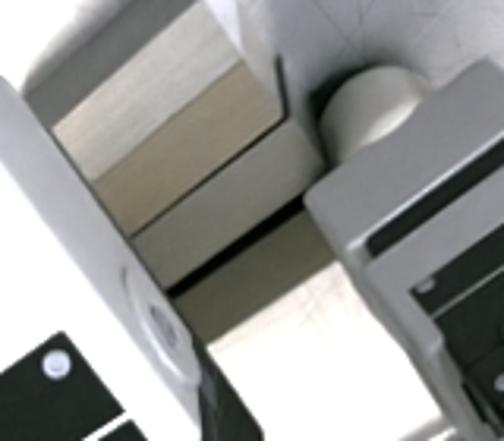

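Request:
execute_actions(
  actions=[
    [[0,-0.004,0.000,0,0,0,0.754,-0.24,0.576,0.696,-0.57,0.678,0.226,0.168,-0.48,0,0.576,0.696,0.754,0.24,0.576,0.696,0.35,-0.93,0,0,0,0,0,0,0.754,0,0.576,0.696,0.714,0.678,0.226,0.168,0.754,0,0.576,0.696,0.754,0,0.576,0.696,0.4,-0.6]],
  ],
)

Scene clock: 349.07 s.
left_arm: end_effector_position=(+0.1205, -0.3954, +0.1239) hand_goal=(+0.754, -0.240, +0.576, +0.696, -0.570, +0.678, +0.226, +0.168, -0.480, +0.000, +0.576, +0.696, +0.754, +0.240, +0.576, +0.696) hand_measured=(+0.750, -0.178, +0.574, +0.696, -0.570, +0.678, +0.222, +0.168, -0.464, +0.000, +0.576, +0.696, +0.756, +0.128, +0.578, +0.698) hand_current_ma=(-18, +238, -10, -1, +0, -3, -19, -1, +69, -1, +3, +0, +10, -371, +7, +7) hand_state=(goal, blocked, goal, goal, goal, goal, goal, goal, goal, goal, goal, goal, goal, blocked, goal, goal) hand_current_limit=0.35 hand_speed=-0.93 end_effector_quat_wxyz=(+0.015, +0.999, -0.038, +0.023) | right_arm: end_effector_position=(+0.3933, -0.2006, +0.3760) hand_goal=(+0.754, +0.000, +0.576, +0.696, +0.714, +0.678, +0.226, +0.168, +0.754, +0.000, +0.576, +0.696, +0.754, +0.000, +0.576, +0.696) hand_measured=(+0.762, +0.000, +0.576, +0.696, +0.720, +0.678, +0.226, +0.168, +0.762, +0.000, +0.576, +0.696, +0.764, +0.000, +0.576, +0.696) hand_current_ma=(+14, +0, +0, +0, +9, -1, +0, +0, +12, +0, +0, +0, +15, +0, +0, +0) hand_state=(goal, goal, goal, goal, goal, goal, goal, goal, goal, goal, goal, goal, goal, goal, goal, goal) hand_current_limit=0.40 hand_speed=-0.60 end_effector_quat_wxyz=(+0.566, +0.764, +0.058, +0.304)
Joint positions: left_arm=[-1.261 1.235 0.852 -1.144 -0.033 0.387] | right_arm=[-0.048 1.113 0.738 0.078 0.932 0.658]
Joint torques (N m): left_arm=[0.85 -9.41 8.98 1.17 -0.01 0.02] | right_arm=[-1.08 -6.42 11.04 2.29 0.33 0.09]
Heat: left arm: hottest elbow 40 °C; right arm: hottest elbow 42 °C.
Hand target: left_arm +0.1232, -0.4001, +0.1252; +0.020, +0.999, -0.038, +0.026 | right_arm +0.3996, -0.2024, +0.3959; +0.567, +0.755, +0.040, +0.326
Off the commanded pose: left_arm 0.005 m, 1 deg | right_arm 0.021 m, 3 deg.
Step readings (end_effector_position of left_arm | right_arm):
0: (+0.1205, -0.3954, +0.1239) | (+0.3933, -0.2006, +0.3760)
1: (+0.1205, -0.3954, +0.1239) | (+0.3933, -0.2006, +0.3760)
2: (+0.1205, -0.3954, +0.1239) | (+0.3933, -0.2006, +0.3760)
4: (+0.1205, -0.3954, +0.1239) | (+0.3933, -0.2006, +0.3760)
8: (+0.1205, -0.3954, +0.1239) | (+0.3933, -0.2006, +0.3760)
15: (+0.1205, -0.3954, +0.1239) | (+0.3933, -0.2006, +0.3760)

Request:
execute_actions(
  actions=[
    [[0,-0.004,-0.003,0,0,0,0.754,-0.24,0.576,0.696,-0.57,0.678,0.226,0.168,-0.48,0,0.576,0.696,0.754,0.24,0.576,0.696,0.35,-0.93,0,0,0,0,0,0,0.754,0,0.576,0.696,0.714,0.678,0.226,0.168,0.754,0,0.576,0.696,0.754,0,0.576,0.696,0.4,-0.6]],
  ],
)

Scene clock: 349.97 s.
left_arm: end_effector_position=(+0.1206, -0.3957, +0.1238) hand_goal=(+0.754, -0.240, +0.576, +0.696, -0.570, +0.678, +0.226, +0.168, -0.480, +0.000, +0.576, +0.696, +0.754, +0.240, +0.576, +0.696) hand_measured=(+0.750, -0.178, +0.574, +0.696, -0.570, +0.678, +0.222, +0.168, -0.464, +0.000, +0.576, +0.696, +0.758, +0.128, +0.578, +0.698) hand_current_ma=(-18, +238, -10, -1, +0, -3, -19, -1, +69, -1, +3, +0, +14, -371, +7, +7) hand_state=(goal, blocked, goal, goal, goal, goal, goal, goal, goal, goal, goal, goal, goal, blocked, goal, goal) hand_current_limit=0.35 hand_speed=-0.93 end_effector_quat_wxyz=(+0.015, +0.999, -0.038, +0.023) | right_arm: end_effector_position=(+0.3933, -0.2006, +0.3760) hand_goal=(+0.754, +0.000, +0.576, +0.696, +0.714, +0.678, +0.226, +0.168, +0.754, +0.000, +0.576, +0.696, +0.754, +0.000, +0.576, +0.696) hand_measured=(+0.762, +0.000, +0.576, +0.696, +0.720, +0.678, +0.226, +0.168, +0.762, +0.000, +0.576, +0.696, +0.764, +0.000, +0.576, +0.696) hand_current_ma=(+14, +0, +0, +0, +9, -1, +0, +0, +12, +0, +0, +0, +15, +0, +0, +0) hand_state=(goal, goal, goal, goal, goal, goal, goal, goal, goal, goal, goal, goal, goal, goal, goal, goal) hand_current_limit=0.40 hand_speed=-0.60 end_effector_quat_wxyz=(+0.566, +0.764, +0.058, +0.304)
Joint positions: left_arm=[-1.261 1.235 0.852 -1.143 -0.033 0.387] | right_arm=[-0.048 1.113 0.738 0.078 0.932 0.658]
Joint torques (N m): left_arm=[0.91 -9.05 9.14 1.36 -0.05 0] | right_arm=[-1.03 -6.48 11.07 2.29 0.34 0.08]
Heat: left arm: hottest elbow 40 °C; right arm: hottest elbow 42 °C.
Hand target: left_arm +0.1232, -0.4025, +0.1234; +0.020, +0.999, -0.038, +0.026 | right_arm +0.3996, -0.2024, +0.3959; +0.567, +0.755, +0.040, +0.326
Off the commanded pose: left_arm 0.007 m, 1 deg | right_arm 0.021 m, 3 deg.
Step readings (end_effector_position of left_arm | right_arm):
0: (+0.1205, -0.3954, +0.1239) | (+0.3933, -0.2006, +0.3760)
1: (+0.1205, -0.3954, +0.1239) | (+0.3933, -0.2006, +0.3760)
2: (+0.1205, -0.3954, +0.1239) | (+0.3933, -0.2006, +0.3760)
4: (+0.1206, -0.3956, +0.1240) | (+0.3933, -0.2006, +0.3760)
8: (+0.1206, -0.3956, +0.1238) | (+0.3933, -0.2006, +0.3760)
15: (+0.1206, -0.3957, +0.1238) | (+0.3933, -0.2006, +0.3760)

Request:
execute_actions(
  actions=[
    [[0,-0.004,-0.003,0,0,0,0.754,-0.24,0.576,0.696,-0.57,0.678,0.226,0.168,-0.48,0,0.576,0.696,0.754,0.24,0.576,0.696,0.35,-0.93,0,0,0,0,0,0,0.754,0,0.576,0.696,0.714,0.678,0.226,0.168,0.754,0,0.576,0.696,0.754,0,0.576,0.696,0.4,-0.6]],
    [[0,-0.0,-0.003,0,0,0,0.754,-0.24,0.576,0.696,-0.57,0.678,0.226,0.168,-0.48,0,0.576,0.696,0.754,0.24,0.576,0.696,0.35,-0.93,0,0,0,0,0,0,0.754,0,0.576,0.696,0.714,0.678,0.226,0.168,0.754,0,0.576,0.696,0.754,0,0.576,0.696,0.4,-0.6]],
  ],
  cameras=["cam_left_wrist"],
)

Request:
zoom_image(
  camera="cam_left_wrist",
  region=[460, 0, 620, 140],
)

Scene clock: 351.43 s.
left_arm: end_effector_position=(+0.1206, -0.3968, +0.1237) hand_goal=(+0.754, -0.240, +0.576, +0.696, -0.570, +0.678, +0.226, +0.168, -0.480, +0.000, +0.576, +0.696, +0.754, +0.240, +0.576, +0.696) hand_measured=(+0.754, -0.180, +0.576, +0.696, -0.570, +0.678, +0.222, +0.168, -0.464, +0.000, +0.576, +0.696, +0.764, +0.128, +0.582, +0.698) hand_current_ma=(+3, +231, +0, -1, +0, -3, -19, -1, +69, -1, +3, +0, +41, -371, +22, +8) hand_state=(goal, blocked, goal, goal, goal, goal, goal, goal, goal, goal, goal, goal, goal, blocked, goal, goal) hand_current_limit=0.35 hand_speed=-0.93 end_effector_quat_wxyz=(+0.017, +0.999, -0.038, +0.023) | right_arm: end_effector_position=(+0.3933, -0.2006, +0.3760) hand_goal=(+0.754, +0.000, +0.576, +0.696, +0.714, +0.678, +0.226, +0.168, +0.754, +0.000, +0.576, +0.696, +0.754, +0.000, +0.576, +0.696) hand_measured=(+0.762, +0.000, +0.576, +0.696, +0.720, +0.678, +0.226, +0.168, +0.762, +0.000, +0.576, +0.696, +0.764, +0.000, +0.576, +0.696) hand_current_ma=(+14, +0, +0, +0, +9, -1, +0, +0, +12, +0, +0, +0, +15, +0, +0, +0) hand_state=(goal, goal, goal, goal, goal, goal, goal, goal, goal, goal, goal, goal, goal, goal, goal, goal) hand_current_limit=0.40 hand_speed=-0.60 end_effector_quat_wxyz=(+0.566, +0.764, +0.058, +0.304)
Joint positions: left_arm=[-1.261 1.237 0.852 -1.138 -0.031 0.387] | right_arm=[-0.048 1.113 0.738 0.078 0.932 0.658]
Joint torques (N m): left_arm=[0.44 -8.35 9.01 1.76 -0.13 -0.01] | right_arm=[-1.14 -6.48 11.06 2.3 0.33 0.09]
Heat: left arm: hottest elbow 40 °C; right arm: hottest elbow 42 °C.
Hand target: left_arm +0.1232, -0.4049, +0.1199; +0.020, +0.999, -0.038, +0.026 | right_arm +0.3996, -0.2024, +0.3959; +0.567, +0.755, +0.040, +0.326
Off the commanded pose: left_arm 0.009 m, 0 deg | right_arm 0.021 m, 3 deg.
Step readings (end_effector_position of left_arm | right_arm):
0: (+0.1206, -0.3957, +0.1238) | (+0.3933, -0.2006, +0.3760)
1: (+0.1206, -0.3957, +0.1238) | (+0.3933, -0.2006, +0.3760)
2: (+0.1206, -0.3958, +0.1237) | (+0.3933, -0.2006, +0.3760)
4: (+0.1206, -0.3960, +0.1235) | (+0.3933, -0.2006, +0.3760)
8: (+0.1206, -0.3962, +0.1235) | (+0.3933, -0.2006, +0.3760)
15: (+0.1206, -0.3962, +0.1235) | (+0.3933, -0.2006, +0.3760)
16: (+0.1206, -0.3964, +0.1235) | (+0.3933, -0.2006, +0.3760)
17: (+0.1206, -0.3964, +0.1235) | (+0.3933, -0.2006, +0.3760)
19: (+0.1206, -0.3965, +0.1236) | (+0.3933, -0.2006, +0.3760)
23: (+0.1206, -0.3968, +0.1237) | (+0.3933, -0.2006, +0.3760)
30: (+0.1206, -0.3968, +0.1237) | (+0.3933, -0.2006, +0.3760)
camera_calibration:
cam_left_wrist: T_world_to_cam=[[-0.721929, 0.682211, -0.11579, 0.343714], [0.40569, 0.552846, 0.727858, 0.031017], [0.560566, 0.478487, -0.675881, 0.329395], [0, 0, 0, 1]] pos_world=[0.050906, -0.409245, 0.239855]
Images, in order (width x height): cam_left_wrist 896x504.

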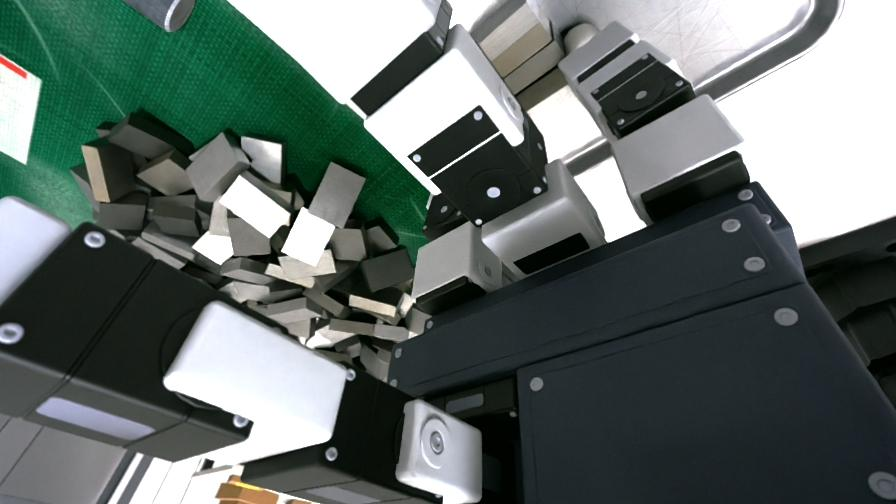

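Scaled by 3.150.

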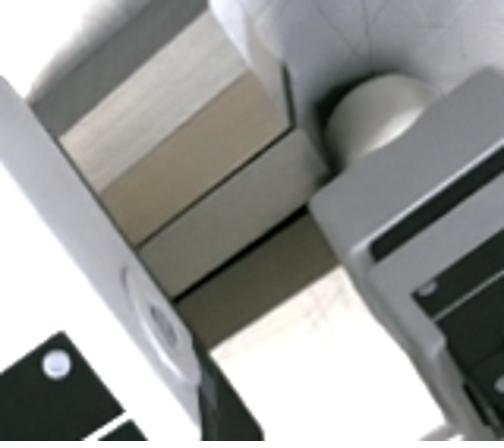

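Request:
execute_actions(
  actions=[
    [[0,-0.005,0.002,0,0,0,0.754,-0.24,0.576,0.696,-0.57,0.678,0.226,0.168,-0.48,0,0.576,0.696,0.754,0.24,0.576,0.696,0.35,-0.93,0,0,0,0,0,0,0.754,0,0.576,0.696,0.714,0.678,0.226,0.168,0.754,0,0.576,0.696,0.754,0,0.576,0.696,0.4,-0.6]],
  ],
  cameras=["cam_left_wrist"],
)

Request:
zoom_image(
  camera="cam_left_wrist",
  region=[460, 0, 620, 140],
)

Scene clock: 352.33 s.
left_arm: end_effector_position=(+0.1206, -0.3968, +0.1233) hand_goal=(+0.754, -0.240, +0.576, +0.696, -0.570, +0.678, +0.226, +0.168, -0.480, +0.000, +0.576, +0.696, +0.754, +0.240, +0.576, +0.696) hand_measured=(+0.756, -0.180, +0.576, +0.696, -0.570, +0.678, +0.222, +0.168, -0.464, +0.000, +0.576, +0.696, +0.764, +0.128, +0.582, +0.698) hand_current_ma=(+5, +231, +1, -1, +0, -3, -19, -1, +69, -1, +3, +0, +42, -371, +23, +9) hand_state=(goal, blocked, goal, goal, goal, goal, goal, goal, goal, goal, goal, goal, goal, blocked, goal, goal) hand_current_limit=0.35 hand_speed=-0.93 end_effector_quat_wxyz=(+0.017, +0.999, -0.038, +0.022) | right_arm: end_effector_position=(+0.3933, -0.2006, +0.3760) hand_goal=(+0.754, +0.000, +0.576, +0.696, +0.714, +0.678, +0.226, +0.168, +0.754, +0.000, +0.576, +0.696, +0.754, +0.000, +0.576, +0.696) hand_measured=(+0.762, +0.000, +0.576, +0.696, +0.720, +0.678, +0.226, +0.168, +0.762, +0.000, +0.576, +0.696, +0.764, +0.000, +0.576, +0.696) hand_current_ma=(+14, +0, +0, +0, +9, -1, +0, +0, +12, +0, +0, +0, +15, +0, +0, +0) hand_state=(goal, goal, goal, goal, goal, goal, goal, goal, goal, goal, goal, goal, goal, goal, goal, goal) hand_current_limit=0.40 hand_speed=-0.60 end_effector_quat_wxyz=(+0.566, +0.764, +0.058, +0.304)
Joint positions: left_arm=[-1.261 1.238 0.852 -1.138 -0.031 0.387] | right_arm=[-0.048 1.113 0.738 0.078 0.932 0.658]
Joint torques (N m): left_arm=[0.21 -7.65 9.66 1.66 -0.13 -0.04] | right_arm=[-1.03 -6.42 11.04 2.3 0.33 0.08]
Heat: left arm: hottest elbow 40 °C; right arm: hottest elbow 42 °C.
Hand target: left_arm +0.1232, -0.4078, +0.1210; +0.020, +0.999, -0.038, +0.026 | right_arm +0.3996, -0.2024, +0.3959; +0.567, +0.755, +0.040, +0.326
Off the commanded pose: left_arm 0.012 m, 1 deg | right_arm 0.021 m, 3 deg.
Step readings (end_effector_position of left_arm | right_arm):
0: (+0.1206, -0.3968, +0.1237) | (+0.3933, -0.2006, +0.3760)
1: (+0.1206, -0.3968, +0.1236) | (+0.3933, -0.2006, +0.3760)
2: (+0.1206, -0.3968, +0.1236) | (+0.3933, -0.2006, +0.3760)
4: (+0.1206, -0.3968, +0.1233) | (+0.3933, -0.2006, +0.3760)
8: (+0.1206, -0.3968, +0.1233) | (+0.3933, -0.2006, +0.3760)
15: (+0.1206, -0.3968, +0.1233) | (+0.3933, -0.2006, +0.3760)
camera_calibration:
cam_left_wrist: T_world_to_cam=[[-0.721964, 0.682331, -0.114856, 0.343635], [0.405923, 0.552095, 0.728298, 0.0308967], [0.560352, 0.479182, -0.675567, 0.329338], [0, 0, 0, 1]] pos_world=[0.0510056, -0.409343, 0.239456]
Images, in order (width x height): cam_left_wrist 896x504.

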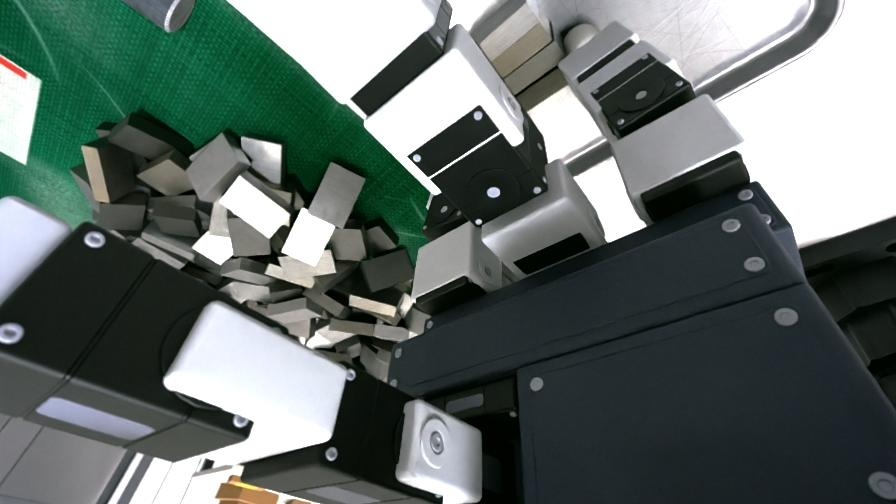

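Scaled by 3.150.

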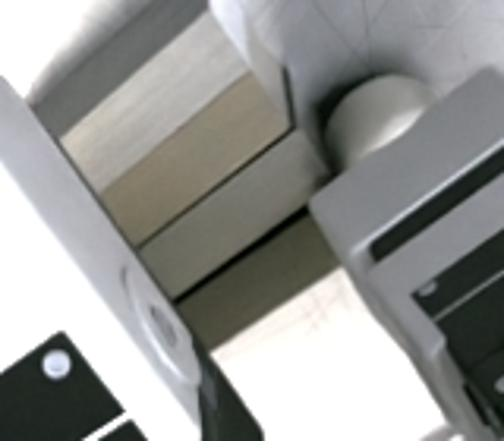

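Request:
execute_actions(
  actions=[
    [[0,0.004,0.002,0,0,0,0.754,-0.17,0.576,0.696,-0.57,0.678,0.226,0.168,-0.48,0,0.576,0.696,0.754,0.12,0.576,0.696,0.3,-0.95,0,0,0,0,0,0,0.754,0,0.576,0.696,0.714,0.678,0.226,0.168,0.754,0,0.576,0.696,0.754,0,0.576,0.696,0.4,-0.6]],
    [[0,0.004,0.002,0,0,0,0.754,-0.14,0.576,0.696,-0.57,0.678,0.226,0.168,-0.48,0,0.576,0.696,0.754,0.1,0.576,0.696,0.3,-0.95,0,0,0,0,0,0,0.754,0,0.576,0.696,0.714,0.678,0.226,0.168,0.754,0,0.576,0.696,0.754,0,0.576,0.696,0.4,-0.6]],
    [[0,0,0,0,0,0,0.754,-0.12,0.576,0.696,-0.57,0.678,0.226,0.168,-0.48,0,0.576,0.696,0.754,0.08,0.576,0.696,0.3,-0.95,0,0,0,0,0,0,0.754,0,0.576,0.696,0.714,0.678,0.226,0.168,0.754,0,0.576,0.696,0.754,0,0.576,0.696,0.4,-0.6]],
  ],
  cameras=["cam_left_wrist"],
)

Request:
zoom_image(
  camera="cam_left_wrist",
  region=[460, 0, 620, 140],
)

Scene clock: 354.33 s.
left_arm: end_effector_position=(+0.1209, -0.3967, +0.1232) hand_goal=(+0.754, -0.120, +0.576, +0.696, -0.570, +0.678, +0.226, +0.168, -0.480, +0.000, +0.576, +0.696, +0.754, +0.080, +0.576, +0.696) hand_measured=(+0.756, -0.124, +0.576, +0.696, -0.570, +0.678, +0.222, +0.168, -0.464, +0.000, +0.576, +0.696, +0.764, +0.112, +0.582, +0.698) hand_current_ma=(+6, -9, +1, -1, +0, -3, -19, -1, +69, -1, +3, +0, +42, +114, +23, +9) hand_state=(goal, goal, goal, goal, goal, goal, goal, goal, goal, goal, goal, goal, goal, blocked, goal, goal) hand_current_limit=0.30 hand_speed=-0.95 end_effector_quat_wxyz=(+0.016, +0.999, -0.038, +0.023) | right_arm: end_effector_position=(+0.3933, -0.2006, +0.3760) hand_goal=(+0.754, +0.000, +0.576, +0.696, +0.714, +0.678, +0.226, +0.168, +0.754, +0.000, +0.576, +0.696, +0.754, +0.000, +0.576, +0.696) hand_measured=(+0.762, +0.000, +0.576, +0.696, +0.720, +0.678, +0.226, +0.168, +0.762, +0.000, +0.576, +0.696, +0.764, +0.000, +0.576, +0.696) hand_current_ma=(+14, +0, +0, +0, +9, -1, +0, +0, +12, +0, +0, +0, +15, +0, +0, +0) hand_state=(goal, goal, goal, goal, goal, goal, goal, goal, goal, goal, goal, goal, goal, goal, goal, goal) hand_current_limit=0.40 hand_speed=-0.60 end_effector_quat_wxyz=(+0.566, +0.764, +0.058, +0.304)
Joint positions: left_arm=[-1.261 1.238 0.852 -1.138 -0.032 0.387] | right_arm=[-0.048 1.113 0.738 0.078 0.932 0.658]
Joint torques (N m): left_arm=[0.67 -8.76 9.16 1.28 -0.07 0.03] | right_arm=[-1.08 -6.42 11.07 2.32 0.34 0.09]
Heat: left arm: hottest elbow 40 °C; right arm: hottest elbow 42 °C.
Hand target: left_arm +0.1232, -0.4030, +0.1234; +0.020, +0.999, -0.038, +0.026 | right_arm +0.3996, -0.2024, +0.3959; +0.567, +0.755, +0.040, +0.326
Off the commanded pose: left_arm 0.007 m, 1 deg | right_arm 0.021 m, 3 deg.
Step readings (end_effector_position of left_arm | right_arm):
0: (+0.1206, -0.3968, +0.1233) | (+0.3933, -0.2006, +0.3760)
1: (+0.1206, -0.3968, +0.1233) | (+0.3933, -0.2006, +0.3760)
2: (+0.1206, -0.3968, +0.1233) | (+0.3933, -0.2006, +0.3760)
4: (+0.1206, -0.3968, +0.1233) | (+0.3933, -0.2006, +0.3760)
8: (+0.1205, -0.3969, +0.1233) | (+0.3933, -0.2006, +0.3760)
15: (+0.1204, -0.3969, +0.1233) | (+0.3933, -0.2006, +0.3760)
16: (+0.1205, -0.3969, +0.1233) | (+0.3933, -0.2006, +0.3760)
17: (+0.1206, -0.3968, +0.1233) | (+0.3933, -0.2006, +0.3760)
19: (+0.1207, -0.3968, +0.1233) | (+0.3933, -0.2006, +0.3760)
23: (+0.1207, -0.3968, +0.1233) | (+0.3933, -0.2006, +0.3760)
30: (+0.1207, -0.3968, +0.1233) | (+0.3933, -0.2006, +0.3760)
31: (+0.1207, -0.3968, +0.1233) | (+0.3933, -0.2006, +0.3760)
32: (+0.1207, -0.3968, +0.1233) | (+0.3933, -0.2006, +0.3760)
34: (+0.1209, -0.3967, +0.1232) | (+0.3933, -0.2006, +0.3760)
38: (+0.1209, -0.3967, +0.1232) | (+0.3933, -0.2006, +0.3760)
45: (+0.1209, -0.3967, +0.1232) | (+0.3933, -0.2006, +0.3760)
camera_calibration:
cam_left_wrist: T_world_to_cam=[[-0.721875, 0.682308, -0.11555, 0.343837], [0.404798, 0.551759, 0.729178, 0.0307091], [0.56128, 0.479601, -0.674498, 0.329015], [0, 0, 0, 1]] pos_world=[0.0511073, -0.409343, 0.239258]
Images, in order (width x height): cam_left_wrist 896x504.

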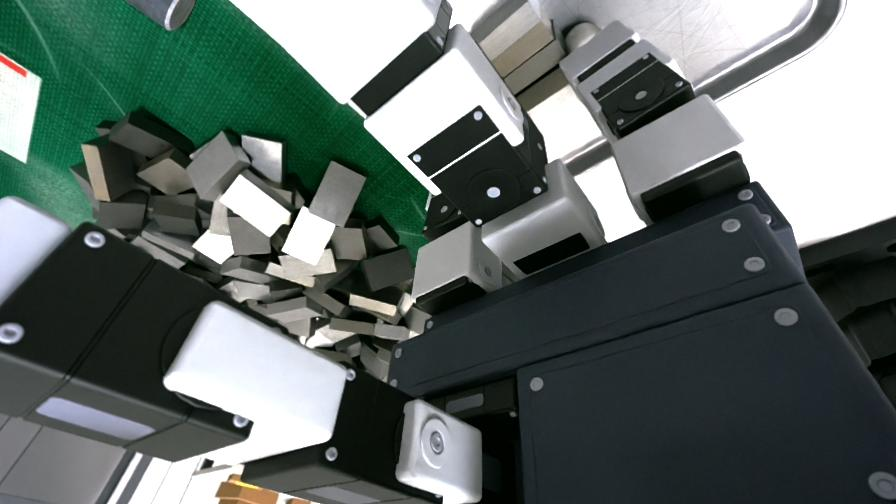

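Scaled by 3.150.

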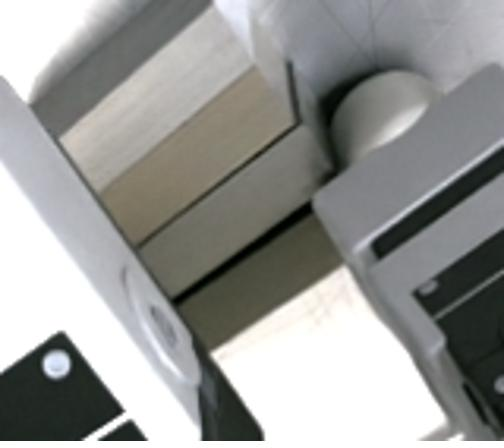

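Request:
execute_actions(
  actions=[
    [[0.0076,-0.014,0.0565,-0.016,-0.0046,0,0.754,-0.09,0.576,0.696,-0.57,0.678,0.226,0.168,-0.48,0,0.576,0.696,0.754,0.07,0.576,0.696,0.3,-0.92,0,0,0,0,0,0,0.754,0,0.576,0.696,0.714,0.678,0.226,0.168,0.754,0,0.576,0.696,0.754,0,0.576,0.696,0.4,-0.6]],
    [[0.0008,-0.002,0.02,-0.0015,-0.0005,0,0.754,-0.08,0.576,0.696,-0.57,0.678,0.226,0.168,-0.48,0,0.576,0.696,0.754,0.06,0.576,0.696,0.3,-0.92,0,0,0,0,0,0,0.754,0,0.576,0.696,0.714,0.678,0.226,0.168,0.754,0,0.576,0.696,0.754,0,0.576,0.696,0.4,-0.6]],
    [[0.0008,0.005,0.04,0,0,0,0.754,-0.07,0.576,0.696,-0.57,0.678,0.226,0.168,-0.48,0,0.576,0.696,0.754,0.06,0.576,0.696,0.3,-0.92,0,0,0,0,0,0,0.754,0,0.576,0.696,0.714,0.678,0.226,0.168,0.754,0,0.576,0.696,0.754,0,0.576,0.696,0.4,-0.6]],
  ],
  cameras=["cam_left_wrist"],
)

Request:
zoom_image(
  camera="cam_left_wrist",
  region=[460, 0, 620, 140],
)

Scene clock: 356.47 s.
left_arm: end_effector_position=(+0.1219, -0.3974, +0.1718) hand_goal=(+0.754, -0.070, +0.576, +0.696, -0.570, +0.678, +0.226, +0.168, -0.480, +0.000, +0.576, +0.696, +0.754, +0.060, +0.576, +0.696) hand_measured=(+0.756, -0.074, +0.576, +0.696, -0.570, +0.678, +0.222, +0.168, -0.464, +0.000, +0.576, +0.696, +0.754, +0.060, +0.578, +0.698) hand_current_ma=(+4, -10, +1, -1, +0, -3, -19, -1, +69, -1, +3, +0, +3, -1, +8, +9) hand_state=(goal, goal, goal, goal, goal, goal, goal, goal, goal, goal, goal, goal, goal, goal, goal, goal) hand_current_limit=0.30 hand_speed=-0.92 end_effector_quat_wxyz=(+0.030, +0.998, -0.037, +0.028) | right_arm: end_effector_position=(+0.3933, -0.2006, +0.3760) hand_goal=(+0.754, +0.000, +0.576, +0.696, +0.714, +0.678, +0.226, +0.168, +0.754, +0.000, +0.576, +0.696, +0.754, +0.000, +0.576, +0.696) hand_measured=(+0.762, +0.000, +0.576, +0.696, +0.720, +0.678, +0.226, +0.168, +0.762, +0.000, +0.576, +0.696, +0.764, +0.000, +0.576, +0.696) hand_current_ma=(+14, +0, +0, +0, +9, -1, +0, +0, +12, +0, +0, +0, +15, +0, +0, +0) hand_state=(goal, goal, goal, goal, goal, goal, goal, goal, goal, goal, goal, goal, goal, goal, goal, goal) hand_current_limit=0.40 hand_speed=-0.60 end_effector_quat_wxyz=(+0.566, +0.764, +0.058, +0.304)
Joint positions: left_arm=[-1.259 1.178 0.929 -1.247 -0.033 0.387] | right_arm=[-0.048 1.113 0.738 0.078 0.932 0.658]
Joint torques (N m): left_arm=[1.38 -9.35 12.56 0.4 0.08 0.12] | right_arm=[-1.08 -6.42 11.08 2.29 0.33 0.09]
Heat: left arm: hottest elbow 40 °C; right arm: hottest elbow 42 °C.
Hand target: left_arm +0.1287, -0.4097, +0.1933; +0.047, +0.998, -0.037, +0.035 | right_arm +0.3996, -0.2024, +0.3959; +0.567, +0.755, +0.040, +0.326
Off the commanded pose: left_arm 0.026 m, 2 deg | right_arm 0.021 m, 3 deg.
Step readings (end_effector_position of left_arm | right_arm):
0: (+0.1209, -0.3967, +0.1232) | (+0.3933, -0.2006, +0.3760)
1: (+0.1209, -0.3967, +0.1232) | (+0.3933, -0.2006, +0.3760)
2: (+0.1209, -0.3968, +0.1235) | (+0.3933, -0.2006, +0.3760)
4: (+0.1210, -0.3966, +0.1249) | (+0.3933, -0.2006, +0.3760)
8: (+0.1205, -0.3953, +0.1281) | (+0.3933, -0.2006, +0.3760)
15: (+0.1207, -0.3959, +0.1325) | (+0.3933, -0.2006, +0.3760)
16: (+0.1208, -0.3961, +0.1328) | (+0.3933, -0.2006, +0.3760)
17: (+0.1208, -0.3960, +0.1332) | (+0.3933, -0.2006, +0.3760)
19: (+0.1207, -0.3956, +0.1348) | (+0.3933, -0.2006, +0.3760)
23: (+0.1211, -0.3971, +0.1412) | (+0.3933, -0.2006, +0.3760)
30: (+0.1214, -0.3979, +0.1448) | (+0.3933, -0.2006, +0.3760)
31: (+0.1213, -0.3977, +0.1448) | (+0.3933, -0.2006, +0.3760)
32: (+0.1211, -0.3970, +0.1451) | (+0.3933, -0.2006, +0.3760)
34: (+0.1205, -0.3951, +0.1482) | (+0.3933, -0.2006, +0.3760)
38: (+0.1210, -0.3957, +0.1617) | (+0.3933, -0.2006, +0.3760)
45: (+0.1221, -0.3980, +0.1721) | (+0.3933, -0.2006, +0.3760)
camera_calibration:
cam_left_wrist: T_world_to_cam=[[-0.721723, 0.677646, -0.141108, 0.353097], [0.396961, 0.572215, 0.717629, 0.00630305], [0.567043, 0.461915, -0.68198, 0.355033], [0, 0, 0, 1]] pos_world=[0.0510172, -0.406876, 0.287427]
Images, in order (width x height): cam_left_wrist 896x504.

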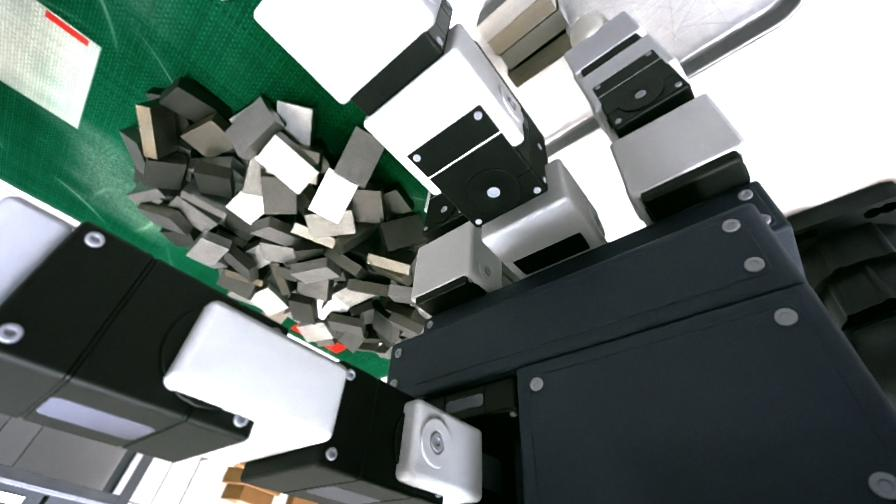

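Scaled by 3.150.

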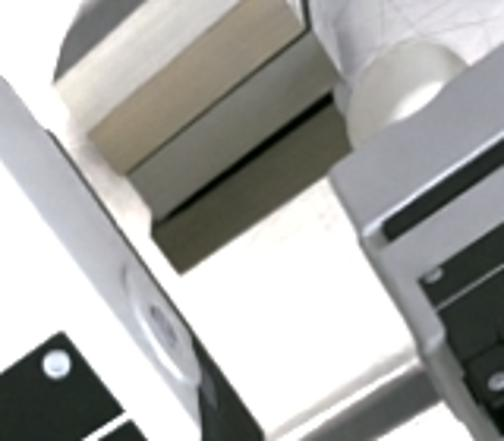

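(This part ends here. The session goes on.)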